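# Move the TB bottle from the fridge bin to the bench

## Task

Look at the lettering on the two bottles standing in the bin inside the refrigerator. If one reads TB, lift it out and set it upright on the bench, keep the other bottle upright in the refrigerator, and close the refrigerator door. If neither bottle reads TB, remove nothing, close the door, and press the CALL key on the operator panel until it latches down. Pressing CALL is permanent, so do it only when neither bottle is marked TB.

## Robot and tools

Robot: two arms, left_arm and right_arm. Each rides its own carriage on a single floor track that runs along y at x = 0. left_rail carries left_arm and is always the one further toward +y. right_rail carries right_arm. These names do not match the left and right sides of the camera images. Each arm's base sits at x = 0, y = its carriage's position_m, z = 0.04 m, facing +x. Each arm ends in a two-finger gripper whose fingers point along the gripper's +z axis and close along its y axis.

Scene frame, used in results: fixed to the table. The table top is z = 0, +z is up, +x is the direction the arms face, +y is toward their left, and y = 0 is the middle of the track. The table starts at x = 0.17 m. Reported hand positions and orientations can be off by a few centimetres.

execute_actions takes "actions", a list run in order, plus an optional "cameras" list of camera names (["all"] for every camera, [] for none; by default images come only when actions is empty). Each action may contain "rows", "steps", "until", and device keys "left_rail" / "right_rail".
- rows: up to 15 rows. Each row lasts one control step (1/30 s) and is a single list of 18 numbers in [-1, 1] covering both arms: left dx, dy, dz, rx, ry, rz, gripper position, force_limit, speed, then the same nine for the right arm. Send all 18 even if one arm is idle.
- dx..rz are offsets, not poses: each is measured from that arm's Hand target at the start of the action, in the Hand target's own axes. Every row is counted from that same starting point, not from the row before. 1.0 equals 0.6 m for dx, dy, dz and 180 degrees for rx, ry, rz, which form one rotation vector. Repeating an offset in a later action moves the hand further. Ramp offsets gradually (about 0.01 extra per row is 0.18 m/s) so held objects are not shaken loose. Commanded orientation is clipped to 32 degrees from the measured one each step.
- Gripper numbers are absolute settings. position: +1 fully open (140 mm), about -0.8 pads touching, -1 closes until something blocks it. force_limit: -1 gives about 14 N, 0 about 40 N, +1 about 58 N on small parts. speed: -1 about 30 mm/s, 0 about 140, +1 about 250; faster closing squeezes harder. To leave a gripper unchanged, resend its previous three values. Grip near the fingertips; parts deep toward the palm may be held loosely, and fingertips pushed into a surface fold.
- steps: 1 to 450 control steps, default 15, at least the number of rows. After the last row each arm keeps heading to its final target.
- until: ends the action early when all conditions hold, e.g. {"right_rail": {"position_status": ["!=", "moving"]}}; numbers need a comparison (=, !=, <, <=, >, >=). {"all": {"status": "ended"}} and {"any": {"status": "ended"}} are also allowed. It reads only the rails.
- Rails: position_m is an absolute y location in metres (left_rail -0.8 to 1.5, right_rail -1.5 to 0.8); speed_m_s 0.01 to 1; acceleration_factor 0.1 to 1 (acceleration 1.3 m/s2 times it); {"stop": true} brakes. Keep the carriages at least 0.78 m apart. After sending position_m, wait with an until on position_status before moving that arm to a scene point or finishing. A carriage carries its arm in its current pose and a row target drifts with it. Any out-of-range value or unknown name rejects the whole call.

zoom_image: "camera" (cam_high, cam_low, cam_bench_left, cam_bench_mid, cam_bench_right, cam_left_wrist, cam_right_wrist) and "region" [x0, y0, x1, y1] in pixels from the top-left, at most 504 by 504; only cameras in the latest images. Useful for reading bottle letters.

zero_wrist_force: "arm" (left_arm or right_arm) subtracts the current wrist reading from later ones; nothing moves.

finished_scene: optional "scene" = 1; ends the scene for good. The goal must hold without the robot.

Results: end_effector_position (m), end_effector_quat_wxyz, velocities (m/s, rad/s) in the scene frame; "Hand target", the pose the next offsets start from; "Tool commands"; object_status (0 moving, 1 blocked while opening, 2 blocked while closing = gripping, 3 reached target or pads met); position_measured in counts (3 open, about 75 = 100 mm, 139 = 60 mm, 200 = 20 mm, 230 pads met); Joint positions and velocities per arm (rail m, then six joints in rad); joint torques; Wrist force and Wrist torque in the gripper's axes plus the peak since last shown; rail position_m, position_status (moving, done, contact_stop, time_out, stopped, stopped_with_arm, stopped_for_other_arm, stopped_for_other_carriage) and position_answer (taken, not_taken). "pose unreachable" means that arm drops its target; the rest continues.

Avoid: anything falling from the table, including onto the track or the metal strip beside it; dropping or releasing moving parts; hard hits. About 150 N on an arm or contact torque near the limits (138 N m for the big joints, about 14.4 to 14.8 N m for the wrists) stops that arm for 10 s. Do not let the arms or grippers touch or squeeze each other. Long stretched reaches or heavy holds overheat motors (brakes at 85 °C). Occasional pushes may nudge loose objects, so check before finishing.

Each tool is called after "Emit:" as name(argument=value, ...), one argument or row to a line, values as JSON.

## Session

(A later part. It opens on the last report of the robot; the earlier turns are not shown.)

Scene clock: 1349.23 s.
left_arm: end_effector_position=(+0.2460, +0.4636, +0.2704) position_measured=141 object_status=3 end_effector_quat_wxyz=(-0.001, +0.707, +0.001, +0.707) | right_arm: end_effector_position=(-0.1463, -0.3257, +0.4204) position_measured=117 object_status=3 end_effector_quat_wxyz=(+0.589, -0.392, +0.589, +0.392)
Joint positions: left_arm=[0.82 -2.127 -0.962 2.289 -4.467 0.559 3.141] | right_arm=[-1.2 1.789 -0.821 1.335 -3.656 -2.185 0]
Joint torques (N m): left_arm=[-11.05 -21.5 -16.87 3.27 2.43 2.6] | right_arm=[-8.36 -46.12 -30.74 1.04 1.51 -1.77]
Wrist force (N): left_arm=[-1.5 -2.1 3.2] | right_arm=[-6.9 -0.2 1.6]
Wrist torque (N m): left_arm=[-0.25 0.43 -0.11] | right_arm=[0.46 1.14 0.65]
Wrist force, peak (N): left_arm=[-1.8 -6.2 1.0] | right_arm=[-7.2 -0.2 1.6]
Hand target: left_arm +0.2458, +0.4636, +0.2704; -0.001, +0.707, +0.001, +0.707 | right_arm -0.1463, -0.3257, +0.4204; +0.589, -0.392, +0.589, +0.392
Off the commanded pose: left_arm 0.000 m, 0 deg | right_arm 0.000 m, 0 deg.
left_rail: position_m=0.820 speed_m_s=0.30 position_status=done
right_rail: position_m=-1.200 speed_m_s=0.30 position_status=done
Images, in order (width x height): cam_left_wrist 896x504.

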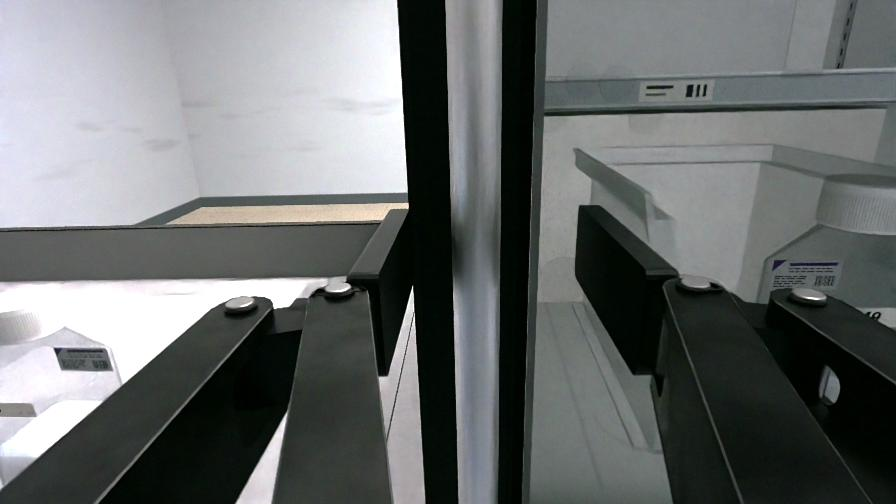

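Emit:
execute_actions(
  actions=[
    {"rows":[[0,0,-0.003,0,0,0,-0.1,0,-1,0,0,0,0,0,0,0.1,0,-1],[0,0,-0.01,0,0,0,-0.1,0,-1,0,0,0,0,0,0,0.1,0,-1],[0,0,-0.019,0,0,0,-0.1,0,-1,0,0,0,0,0,0,0.1,0,-1],[0,0,-0.029,0,0,0,-0.1,0,-1,0,0,0,0,0,0,0.1,0,-1],[0,0,-0.039,0,0,0,-0.1,0,-1,0,0,0,0,0,0,0.1,0,-1],[0,0,-0.049,0,0,0,-0.1,0,-1,0,0,0,0,0,0,0.1,0,-1],[0,0,-0.059,0,0,0,-0.1,0,-1,0,0,0,0,0,0,0.1,0,-1],[0,0,-0.069,0,0,0,-0.1,0,-1,0,0,0,0,0,0,0.1,0,-1],[0,0,-0.079,0,0,0,-0.1,0,-1,0,0,0,0,0,0,0.1,0,-1],[0,0,-0.089,0,0,0,-0.1,0,-1,0,0,0,0,0,0,0.1,0,-1],[0,0,-0.099,0,0,0,-0.1,0,-1,0,0,0,0,0,0,0.1,0,-1],[0,0,-0.109,0,0,0,-0.1,0,-1,0,0,0,0,0,0,0.1,0,-1],[0,0,-0.119,0,0,0,-0.1,0,-1,0,0,0,0,0,0,0.1,0,-1],[0,0,-0.129,0,0,0,-0.1,0,-1,0,0,0,0,0,0,0.1,0,-1],[0,0,-0.139,0,0,0,-0.1,0,-1,0,0,0,0,0,0,0.1,0,-1]],"steps":15},
    {"rows":[[0,0,-0.01,0,0,0,-0.1,0,-1,0,0,0,0,0,0,0.1,0,-1],[0,0,-0.02,0,0,0,-0.1,0,-1,0,0,0,0,0,0,0.1,0,-1],[0,0,-0.03,0,0,0,-0.1,0,-1,0,0,0,0,0,0,0.1,0,-1],[0,0,-0.04,0,0,0,-0.1,0,-1,0,0,0,0,0,0,0.1,0,-1],[0,0,-0.05,0,0,0,-0.1,0,-1,0,0,0,0,0,0,0.1,0,-1],[0,0,-0.06,0,0,0,-0.1,0,-1,0,0,0,0,0,0,0.1,0,-1],[0,0,-0.07,0,0,0,-0.1,0,-1,0,0,0,0,0,0,0.1,0,-1],[0,0,-0.08,0,0,0,-0.1,0,-1,0,0,0,0,0,0,0.1,0,-1],[0,0,-0.09,0,0,0,-0.1,0,-1,0,0,0,0,0,0,0.1,0,-1],[0,0,-0.1,0,0,0,-0.1,0,-1,0,0,0,0,0,0,0.1,0,-1],[0,0,-0.11,0,0,0,-0.1,0,-1,0,0,0,0,0,0,0.1,0,-1],[0,0,-0.12,0,0,0,-0.1,0,-1,0,0,0,0,0,0,0.1,0,-1],[0,0,-0.13,0,0,0,-0.1,0,-1,0,0,0,0,0,0,0.1,0,-1],[0,0,-0.138,0,0,0,-0.1,0,-1,0,0,0,0,0,0,0.1,0,-1],[0,0,-0.144,0,0,0,-0.1,0,-1,0,0,0,0,0,0,0.1,0,-1]],"steps":25},
  ],
  cameras=["all"],
)

Scene clock: 1361.00 s.
left_arm: end_effector_position=(+0.0762, +0.4631, +0.2703) position_measured=141 object_status=3 end_effector_quat_wxyz=(-0.001, +0.707, +0.001, +0.707) | right_arm: end_effector_position=(-0.1463, -0.3257, +0.4204) position_measured=117 object_status=3 end_effector_quat_wxyz=(+0.589, -0.392, +0.589, +0.392)
Joint positions: left_arm=[0.82 -2.468 -0.901 2.099 -4.339 0.901 3.142] | right_arm=[-1.2 1.789 -0.821 1.335 -3.656 -2.185 0]
Joint torques (N m): left_arm=[-11.44 -26.49 -19.47 4.27 1.93 -1.37] | right_arm=[-8.28 -45.51 -30.55 0.97 1.21 -1.59]
Wrist force (N): left_arm=[-1.5 -2.2 2.9] | right_arm=[-7.0 -0.2 1.5]
Wrist torque (N m): left_arm=[-0.26 0.41 -0.09] | right_arm=[0.44 1.17 0.65]
Wrist force, peak (N): left_arm=[-1.4 -2.3 4.1] | right_arm=[-7.2 -0.4 1.8]
Hand target: left_arm +0.0760, +0.4631, +0.2703; -0.001, +0.707, +0.001, +0.707 | right_arm -0.1463, -0.3257, +0.4204; +0.589, -0.392, +0.589, +0.392
Off the commanded pose: left_arm 0.000 m, 0 deg | right_arm 0.000 m, 0 deg.
left_rail: position_m=0.820 speed_m_s=0.30 position_status=done
right_rail: position_m=-1.200 speed_m_s=0.30 position_status=done

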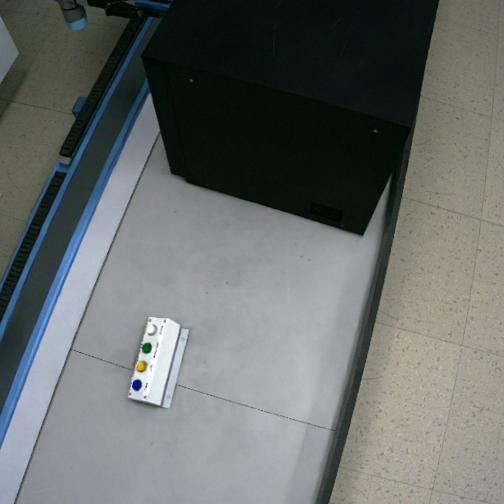

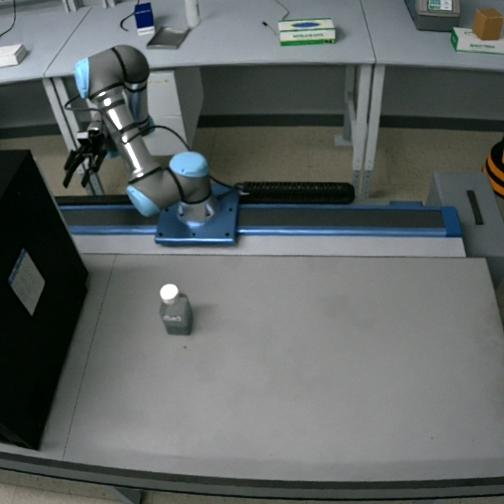

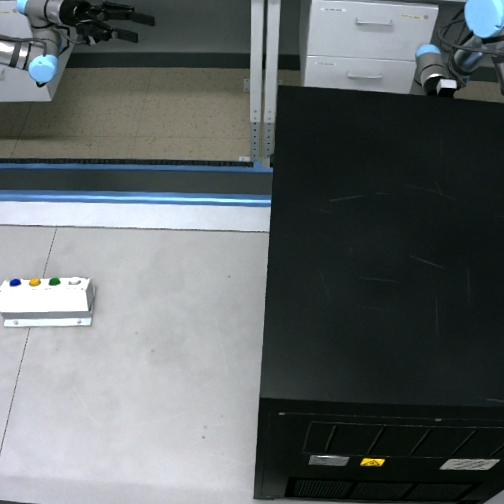

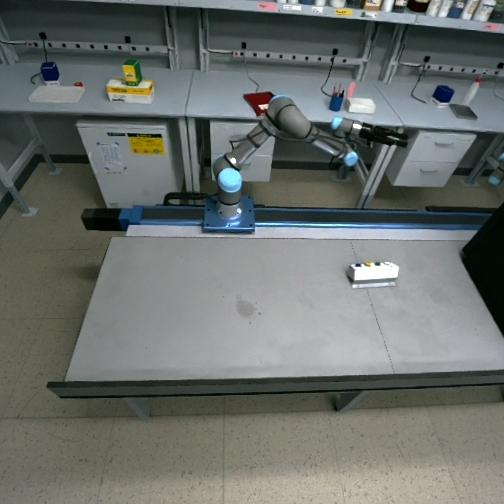

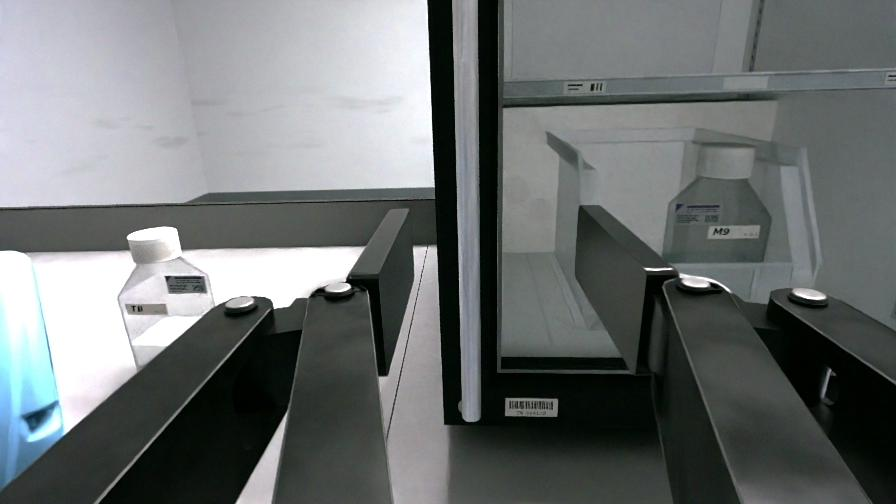

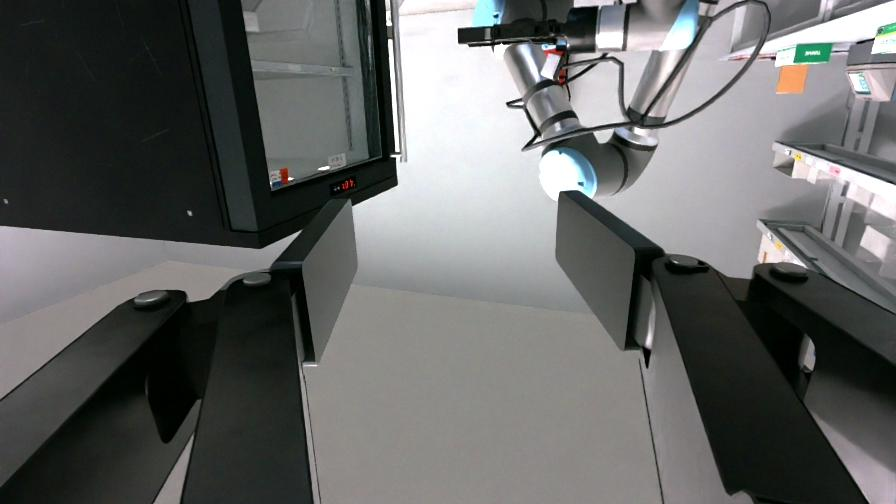

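Emit:
zoom_image(
  camera="cam_right_wrist",
  region=[100, 0, 480, 260],
)

Emit:
zoom_image(
  camera="cam_high",
  region=[120, 20, 240, 200],
)

Scaled by 1.326 from the camera's 896x504 image, which has a finer 1280x720 frame.

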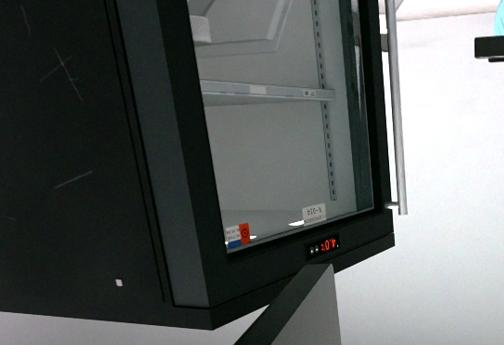

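Scaled by 2.800 from the camera's 504x504 image, which has a finer 720x720 frame.

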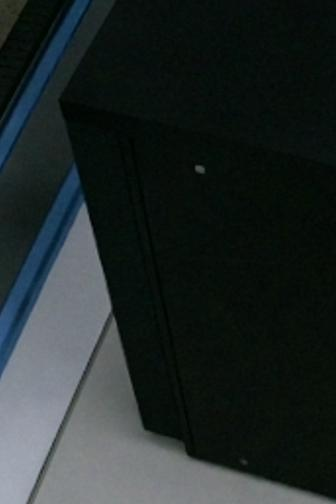

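Emit:
zoom_image(
  camera="cam_bench_left",
  region=[0, 130, 120, 280],
)

Emit:
zoom_image(
  camera="cam_left_wrist",
  region=[380, 150, 680, 450],
)

Scaled by 3.360 from the camera's 504x504 image, which has a finer 720x720 frame.

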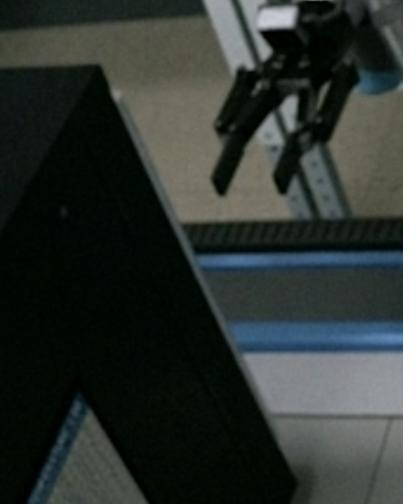

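Scaled by 1.680 from the camera's 896x504 image, which has a finer 1280x720 frame.

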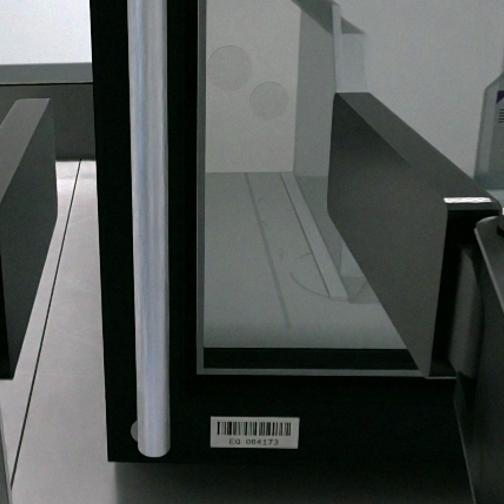

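Emit:
execute_actions(
  actions=[
    {"rows":[[0,-0.001,0.003,0,0,0,-1,0,-0.5,0,0,0,0,0,0,0.1,0,-1],[0,-0.002,0.01,0,0,0,-1,0,-0.5,0,0,0,0,0,0,0.1,0,-1],[0,-0.004,0.02,0,0,0,-1,0,-0.5,0,0,0,0,0,0,0.1,0,-1],[0,-0.0055,0.032,0,0,0,-1,0,-0.5,0,0,0,0,0,0,0.1,0,-1],[0,-0.007,0.044,0,0,0,-1,0,-0.5,0,0,0,0,0,0,0.1,0,-1],[0,-0.007,0.056,0,0,0,-1,0,-0.5,0,0,0,0,0,0,0.1,0,-1],[0,-0.007,0.068,0,0,0,-1,0,-0.5,0,0,0,0,0,0,0.1,0,-1],[0,-0.007,0.08,0,0,0,-1,0,-0.5,0,0,0,0,0,0,0.1,0,-1],[0,-0.007,0.092,0,0,0,-1,0,-0.5,0,0,0,0,0,0,0.1,0,-1],[0,-0.007,0.104,0,0,0,-1,0,-0.5,0,0,0,0,0,0,0.1,0,-1],[0,-0.007,0.116,0,0,0,-1,0,-0.5,0,0,0,0,0,0,0.1,0,-1],[0,-0.007,0.128,0,0,0,-1,0,-0.5,0,0,0,0,0,0,0.1,0,-1],[0,-0.007,0.14,0,0,0,-1,0,-0.5,0,0,0,0,0,0,0.1,0,-1],[0,-0.007,0.15,0,0,0,-1,0,-0.5,0,0,0,0,0,0,0.1,0,-1],[0,-0.007,0.158,0,0,0,-1,0,-0.5,0,0,0,0,0,0,0.1,0,-1]],"steps":40},
  ],
  cameras=["cam_left_wrist"],
)

Scene clock: 1371.93 s.
left_arm: end_effector_position=(+0.1708, +0.4676, +0.2703) position_measured=232 object_status=3 end_effector_quat_wxyz=(-0.001, +0.707, +0.001, +0.707) | right_arm: end_effector_position=(-0.1463, -0.3257, +0.4204) position_measured=117 object_status=3 end_effector_quat_wxyz=(+0.589, -0.392, +0.589, +0.392)
Joint positions: left_arm=[0.82 -2.307 -0.947 2.239 -4.433 0.739 3.141] | right_arm=[-1.2 1.789 -0.821 1.335 -3.656 -2.185 0]
Joint torques (N m): left_arm=[13.92 -40.01 9.12 -0.02 -2.12 -2.39] | right_arm=[-7.87 -44.23 -30.93 0.95 0.96 -1.81]
Wrist force (N): left_arm=[-1.5 -2.2 2.8] | right_arm=[-6.9 -0.4 1.7]
Wrist torque (N m): left_arm=[-0.25 0.42 -0.08] | right_arm=[0.42 1.15 0.64]
Wrist force, peak (N): left_arm=[-1.7 -2.5 4.1] | right_arm=[-7.1 -0.2 1.8]
Hand target: left_arm +0.1708, +0.4676, +0.2703; -0.001, +0.707, +0.001, +0.707 | right_arm -0.1463, -0.3257, +0.4204; +0.589, -0.392, +0.589, +0.392
Off the commanded pose: left_arm 0.000 m, 0 deg | right_arm 0.000 m, 0 deg.
left_rail: position_m=0.820 speed_m_s=0.30 position_status=done
right_rail: position_m=-1.200 speed_m_s=0.30 position_status=done
Images, in order (width x height): cam_left_wrist 896x504.

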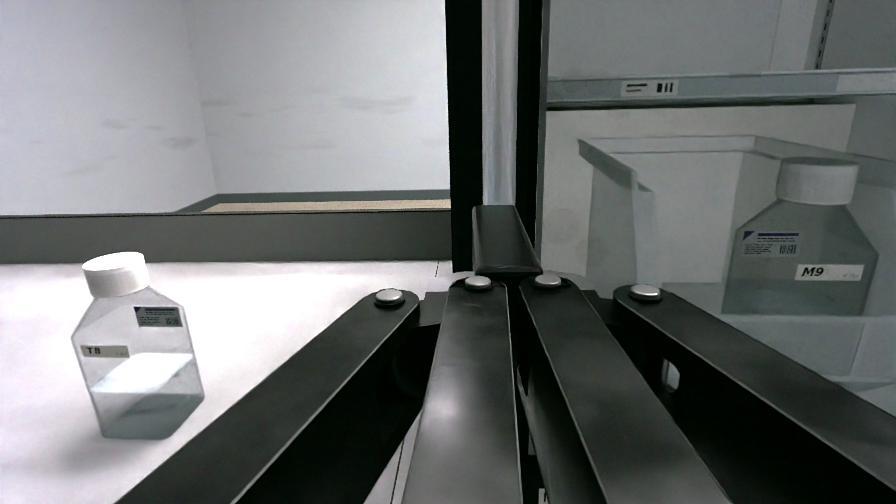

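Emit:
execute_actions(
  actions=[
    {"rows":[[0,0,0.003,0,0,0,-1,0,-0.5,0,0,0,0,0,0,0.1,0,-1],[0,0,0.008,0,0,0,-1,0,-0.5,0,0,0,0,0,0,0.1,0,-1],[0,0,0.014,0,0,0,-1,0,-0.5,0,0,0,0,0,0,0.1,0,-1],[0,0,0.02,0,0,0,-1,0,-0.5,0,0,0,0,0,0,0.1,0,-1],[0,0,0.026,0,0,0,-1,0,-0.5,0,0,0,0,0,0,0.1,0,-1],[0,0,0.032,0,0,0,-1,0,-0.5,0,0,0,0,0,0,0.1,0,-1],[0,0,0.038,0,0,0,-1,0,-0.5,0,0,0,0,0,0,0.1,0,-1],[0,0,0.043,0,0,0,-1,0,-0.5,0,0,0,0,0,0,0.1,0,-1],[0,0,0.047,0,0,0,-1,0,-0.5,0,0,0,0,0,0,0.1,0,-1],[0,0,0.05,0,0,0,-1,0,-0.5,0,0,0,0,0,0,0.1,0,-1]],"steps":22},
  ],
)

Emit:
execute_actions(
  actions=[
    {"rows":[[0,0,0.002,0,0,0,-1,0,-0.5,0,0,0,0,0,0,0.1,0,-1],[0,0,0.004,0,0,0,-1,0,-0.5,0,0,0,0,0,0,0.1,0,-1],[0,0,0.006,0,0,0,-1,0,-0.5,0,0,0,0,0,0,0.1,0,-1],[0,0,0.008,0,0,0,-1,0,-0.5,0,0,0,0,0,0,0.1,0,-1]],"steps":14},
  ],
)

Emit:
execute_actions(
  actions=[
    {"rows":[[0,0,0.002,0,0,0,-1,0,-0.5,0,0,0,0,0,0,0.1,0,-1],[0,0,0.004,0,0,0,-1,0,-0.5,0,0,0,0,0,0,0.1,0,-1],[0,0,0.006,0,0,0,-1,0,-0.5,0,0,0,0,0,0,0.1,0,-1],[0,0,0.008,0,0,0,-1,0,-0.5,0,0,0,0,0,0,0.1,0,-1]],"steps":14},
  ],
)

Scene clock: 1379.10 s.
left_arm: end_effector_position=(+0.2007, +0.4677, +0.2703) position_measured=232 object_status=3 end_effector_quat_wxyz=(-0.001, +0.707, +0.001, +0.707) | right_arm: end_effector_position=(-0.1463, -0.3257, +0.4204) position_measured=117 object_status=3 end_effector_quat_wxyz=(+0.589, -0.392, +0.589, +0.392)
Joint positions: left_arm=[0.82 -2.242 -0.956 2.269 -4.453 0.674 3.141] | right_arm=[-1.2 1.789 -0.821 1.335 -3.656 -2.185 0]
Joint torques (N m): left_arm=[15.91 -39.95 9.98 -0.25 -2.04 -2.3] | right_arm=[-7.48 -44.58 -30.94 0.92 0.92 -1.71]
Wrist force (N): left_arm=[-1.6 -2.1 2.7] | right_arm=[-6.9 -0.4 1.6]
Wrist torque (N m): left_arm=[-0.25 0.45 -0.11] | right_arm=[0.42 1.14 0.65]
Wrist force, peak (N): left_arm=[-1.6 -2.2 3.6] | right_arm=[-7.2 -0.2 1.7]
Hand target: left_arm +0.2008, +0.4677, +0.2703; -0.001, +0.707, +0.001, +0.707 | right_arm -0.1463, -0.3257, +0.4204; +0.589, -0.392, +0.589, +0.392
Off the commanded pose: left_arm 0.000 m, 0 deg | right_arm 0.000 m, 0 deg.
left_rail: position_m=0.820 speed_m_s=0.30 position_status=done
right_rail: position_m=-1.200 speed_m_s=0.30 position_status=done

Scene clock: 1379.77 s.
left_arm: end_effector_position=(+0.2056, +0.4677, +0.2703) position_measured=232 object_status=3 end_effector_quat_wxyz=(-0.001, +0.707, +0.001, +0.707) | right_arm: end_effector_position=(-0.1463, -0.3257, +0.4204) position_measured=117 object_status=3 end_effector_quat_wxyz=(+0.589, -0.392, +0.589, +0.392)
Joint positions: left_arm=[0.82 -2.231 -0.957 2.273 -4.456 0.663 3.141] | right_arm=[-1.2 1.789 -0.821 1.335 -3.656 -2.185 0]
Joint torques (N m): left_arm=[14.63 -40.24 9.71 -0.38 -2.06 -2.56] | right_arm=[-8.79 -44.96 -30.98 1.05 1.09 -1.8]
Wrist force (N): left_arm=[-1.5 -2.2 2.8] | right_arm=[-6.9 -0.3 1.4]
Wrist torque (N m): left_arm=[-0.27 0.44 -0.11] | right_arm=[0.43 1.14 0.65]
Wrist force, peak (N): left_arm=[-1.7 -2.4 3.1] | right_arm=[-7.0 -0.2 1.7]
Hand target: left_arm +0.2056, +0.4677, +0.2703; -0.001, +0.707, +0.001, +0.707 | right_arm -0.1463, -0.3257, +0.4204; +0.589, -0.392, +0.589, +0.392
Off the commanded pose: left_arm 0.000 m, 0 deg | right_arm 0.000 m, 0 deg.
left_rail: position_m=0.820 speed_m_s=0.30 position_status=done
right_rail: position_m=-1.200 speed_m_s=0.30 position_status=done

Scene clock: 1380.43 s.
left_arm: end_effector_position=(+0.2104, +0.4677, +0.2704) position_measured=232 object_status=3 end_effector_quat_wxyz=(-0.001, +0.707, +0.001, +0.707) | right_arm: end_effector_position=(-0.1463, -0.3257, +0.4204) position_measured=117 object_status=3 end_effector_quat_wxyz=(+0.589, -0.392, +0.589, +0.392)
Joint positions: left_arm=[0.82 -2.22 -0.958 2.277 -4.459 0.652 3.141] | right_arm=[-1.2 1.789 -0.821 1.335 -3.656 -2.185 0]
Joint torques (N m): left_arm=[14.1 -38.78 11.02 0.1 -2 -2.34] | right_arm=[-7.55 -44.55 -30.36 1.03 1.06 -1.86]
Wrist force (N): left_arm=[-1.2 -2.3 2.9] | right_arm=[-7.0 -0.4 1.5]
Wrist torque (N m): left_arm=[-0.30 0.38 -0.11] | right_arm=[0.42 1.16 0.65]
Wrist force, peak (N): left_arm=[-1.7 -2.5 3.1] | right_arm=[-7.1 -0.2 1.8]
Hand target: left_arm +0.2104, +0.4677, +0.2704; -0.001, +0.707, +0.001, +0.707 | right_arm -0.1463, -0.3257, +0.4204; +0.589, -0.392, +0.589, +0.392
Off the commanded pose: left_arm 0.000 m, 0 deg | right_arm 0.000 m, 0 deg.
left_rail: position_m=0.820 speed_m_s=0.30 position_status=done
right_rail: position_m=-1.200 speed_m_s=0.30 position_status=done

Emit:
execute_actions(
  actions=[
    {"rows":[[0,0,0.002,0,0,0,-1,0,-0.5,0,0,0,0,0,0,0.1,0,-1],[0,0,0.004,0,0,0,-1,0,-0.5,0,0,0,0,0,0,0.1,0,-1],[0,0,0.006,0,0,0,-1,0,-0.5,0,0,0,0,0,0,0.1,0,-1],[0,0,0.008,0,0,0,-1,0,-0.5,0,0,0,0,0,0,0.1,0,-1]],"steps":14},
  ],
)

Emit:
execute_actions(
  actions=[
    {"rows":[[0,0,0.002,0,0,0,-1,0,-0.5,0,0,0,0,0,0,0.1,0,-1],[0,0,0.004,0,0,0,-1,0,-0.5,0,0,0,0,0,0,0.1,0,-1],[0,0,0.006,0,0,0,-1,0,-0.5,0,0,0,0,0,0,0.1,0,-1]],"steps":14},
  ],
  cameras=["cam_left_wrist"],
)

Scene clock: 1393.33 s.
left_arm: end_effector_position=(+0.2136, +0.4673, +0.2706) position_measured=232 object_status=3 end_effector_quat_wxyz=(-0.001, +0.707, +0.000, +0.708) | right_arm: end_effector_position=(-0.1463, -0.3257, +0.4204) position_measured=117 object_status=3 end_effector_quat_wxyz=(+0.589, -0.392, +0.589, +0.392)
Joint positions: left_arm=[0.82 -2.212 -0.959 2.28 -4.46 0.643 3.141] | right_arm=[-1.2 1.789 -0.821 1.335 -3.656 -2.185 0]
Joint torques (N m): left_arm=[3.71 -29.09 -4.34 1.48 0.1 0.08] | right_arm=[-7.82 -44.54 -30.32 1.23 0.89 -1.91]
Wrist force (N): left_arm=[-11.1 -12.7 -42.9] | right_arm=[-7.0 -0.4 1.7]
Wrist torque (N m): left_arm=[-0.24 0.52 -0.08] | right_arm=[0.41 1.15 0.65]
Wrist force, peak (N): left_arm=[-28.5 -16.2 -128.0] | right_arm=[-7.2 -0.5 1.6]
Hand target: left_arm +0.2136, +0.4673, +0.2706; -0.001, +0.707, +0.000, +0.708 (not the last commanded pose) | right_arm -0.1463, -0.3257, +0.4204; +0.589, -0.392, +0.589, +0.392
Tool commands: left_gripper/position=-1.0 left_gripper/force_limit=+0.003922 left_gripper/speed=-0.498039 right_gripper/position=+0.1 right_gripper/force_limit=+0.0 right_gripper/speed=-1.0
Off the commanded pose: left_arm 0.002 m, 0 deg | right_arm 0.000 m, 0 deg.
FORCE FAULT: contact force on the left arm reached its limit, and that arm stopped for 10 seconds. The contact can be on any part of that arm, not only on its tool. That arm's target is now where it stood when the stop ended, not its last command. That arm accepts commands again.
left_rail: position_m=0.820 speed_m_s=0.30 position_status=done
right_rail: position_m=-1.200 speed_m_s=0.30 position_status=done

Scene clock: 1403.53 s.
left_arm: end_effector_position=(+0.2136, +0.4673, +0.2707) position_measured=232 object_status=3 end_effector_quat_wxyz=(-0.001, +0.707, +0.000, +0.708) | right_arm: end_effector_position=(-0.1463, -0.3257, +0.4204) position_measured=117 object_status=3 end_effector_quat_wxyz=(+0.589, -0.392, +0.589, +0.392)
Joint positions: left_arm=[0.82 -2.213 -0.959 2.28 -4.46 0.643 3.141] | right_arm=[-1.2 1.789 -0.821 1.335 -3.656 -2.185 0]
Joint torques (N m): left_arm=[2.15 -31.85 -3.17 1.83 0.19 -0.16] | right_arm=[-8.02 -44.43 -30.86 0.9 0.88 -1.95]
Wrist force (N): left_arm=[-13.7 -12.5 -43.2] | right_arm=[-6.9 -0.5 1.8]
Wrist torque (N m): left_arm=[-0.20 0.45 -0.07] | right_arm=[0.39 1.13 0.65]
Wrist force, peak (N): left_arm=[-29.7 -21.6 -129.4] | right_arm=[-7.1 -0.3 1.8]
Hand target: left_arm +0.2136, +0.4673, +0.2707; -0.001, +0.707, +0.000, +0.708 (not the last commanded pose) | right_arm -0.1463, -0.3257, +0.4204; +0.589, -0.392, +0.589, +0.392
Tool commands: left_gripper/position=-1.0 left_gripper/force_limit=+0.003922 left_gripper/speed=-0.498039 right_gripper/position=+0.1 right_gripper/force_limit=+0.0 right_gripper/speed=-1.0
Off the commanded pose: left_arm 0.004 m, 0 deg | right_arm 0.000 m, 0 deg.
FORCE FAULT: contact force on the left arm reached its limit, and that arm stopped for 10 seconds. The contact can be on any part of that arm, not only on its tool. That arm's remaining commands of this call were not run. That arm's target is now where it stood when the stop ended, not its last command. That arm accepts commands again.
left_rail: position_m=0.820 speed_m_s=0.30 position_status=done
right_rail: position_m=-1.200 speed_m_s=0.30 position_status=done
Images, in order (width x height): cam_left_wrist 896x504.

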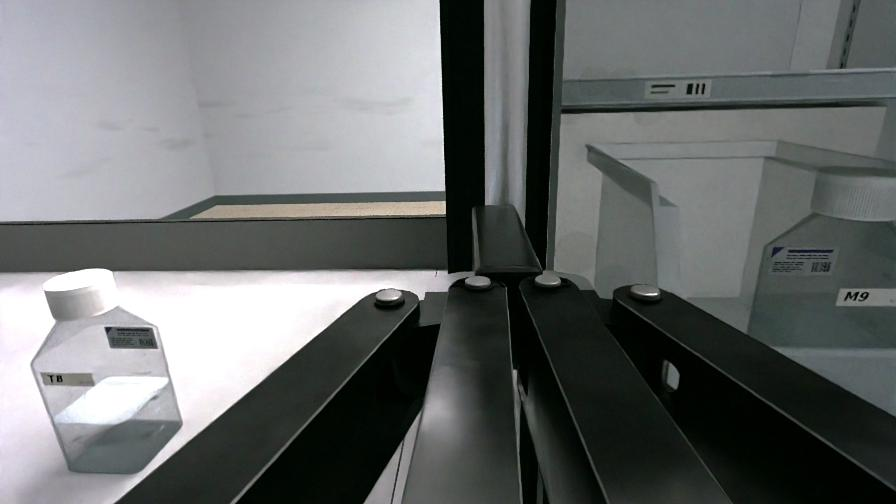

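Emit:
execute_actions(
  actions=[
    {"rows":[[0,0,-0.008,0,0,0,-1,0,-0.5,0,0,0,0,0,0,0.1,0,-1],[0,0,-0.018,0,0,0,-1,0,-0.5,0,0,0,0,0,0,0.1,0,-1],[0,0,-0.03,0,0,0,-1,0,-0.5,0,0,0,0,0,0,0.1,0,-1],[0,0,-0.042,0,0,0,-1,0,-0.5,0,0,0,0,0,0,0.1,0,-1],[0,0,-0.054,0,0,0,-1,0,-0.5,0,0,0,0,0,0,0.1,0,-1],[0,0,-0.066,0,0,0,-1,0,-0.5,0,0,0,0,0,0,0.1,0,-1],[0,0,-0.078,0,0,0,-1,0,-0.5,0,0,0,0,0,0,0.1,0,-1],[0,0,-0.09,0,0,0,-1,0,-0.5,0,0,0,0,0,0,0.1,0,-1],[0,0,-0.102,0,0,0,-1,0,-0.5,0,0,0,0,0,0,0.1,0,-1],[0,0,-0.114,0,0,0,-1,0,-0.5,0,0,0,0,0,0,0.1,0,-1],[0,0,-0.126,0,0,0,-1,0,-0.5,0,0,0,0,0,0,0.1,0,-1],[0,0,-0.138,0,0,0,-1,0,-0.5,0,0,0,0,0,0,0.1,0,-1],[0,0,-0.148,0,0,0,-1,0,-0.5,0,0,0,0,0,0,0.1,0,-1],[0,0,-0.156,0,0,0,-1,0,-0.5,0,0,0,0,0,0,0.1,0,-1],[0,0,-0.162,0,0,0,-1,0,-0.5,0,0,0,0,0,0,0.1,0,-1]],"steps":35},
  ],
  cameras=["cam_left_wrist","cam_bench_left"],
)

Scene clock: 1411.60 s.
left_arm: end_effector_position=(+0.1164, +0.4671, +0.2706) position_measured=232 object_status=3 end_effector_quat_wxyz=(-0.001, +0.707, +0.000, +0.708) | right_arm: end_effector_position=(-0.1463, -0.3257, +0.4204) position_measured=117 object_status=3 end_effector_quat_wxyz=(+0.589, -0.392, +0.589, +0.392)
Joint positions: left_arm=[0.82 -2.411 -0.926 2.172 -4.386 0.842 3.142] | right_arm=[-1.2 1.789 -0.821 1.335 -3.656 -2.185 0]
Joint torques (N m): left_arm=[-11.08 -24.53 -17.9 3.93 2.11 -0.11] | right_arm=[-7.85 -44.97 -29.79 1.08 0.91 -1.87]
Wrist force (N): left_arm=[-2.8 -2.2 3.2] | right_arm=[-6.9 -0.3 1.7]
Wrist torque (N m): left_arm=[-0.27 0.70 -0.07] | right_arm=[0.43 1.15 0.65]
Wrist force, peak (N): left_arm=[-13.7 -12.9 -43.4] | right_arm=[-7.1 -0.2 1.6]
Hand target: left_arm +0.1164, +0.4671, +0.2706; -0.001, +0.707, +0.000, +0.708 | right_arm -0.1463, -0.3257, +0.4204; +0.589, -0.392, +0.589, +0.392
Off the commanded pose: left_arm 0.000 m, 0 deg | right_arm 0.000 m, 0 deg.
left_rail: position_m=0.820 speed_m_s=0.30 position_status=done
right_rail: position_m=-1.200 speed_m_s=0.30 position_status=done
Images, in order (width x height): cam_bench_left 504x504, cam_left_wrist 896x504.

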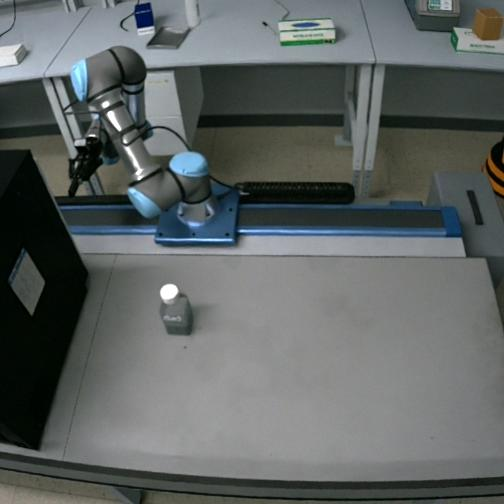

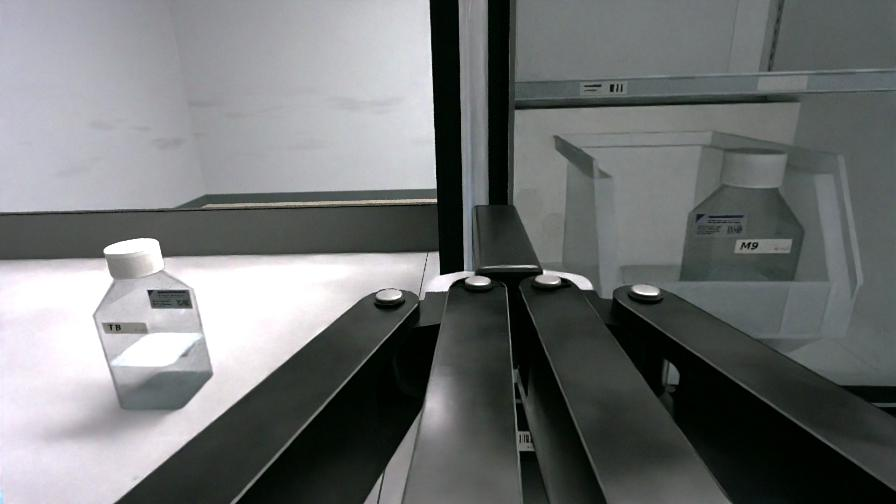

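Emit:
finished_scene(
)

The scene is finished: the task was done.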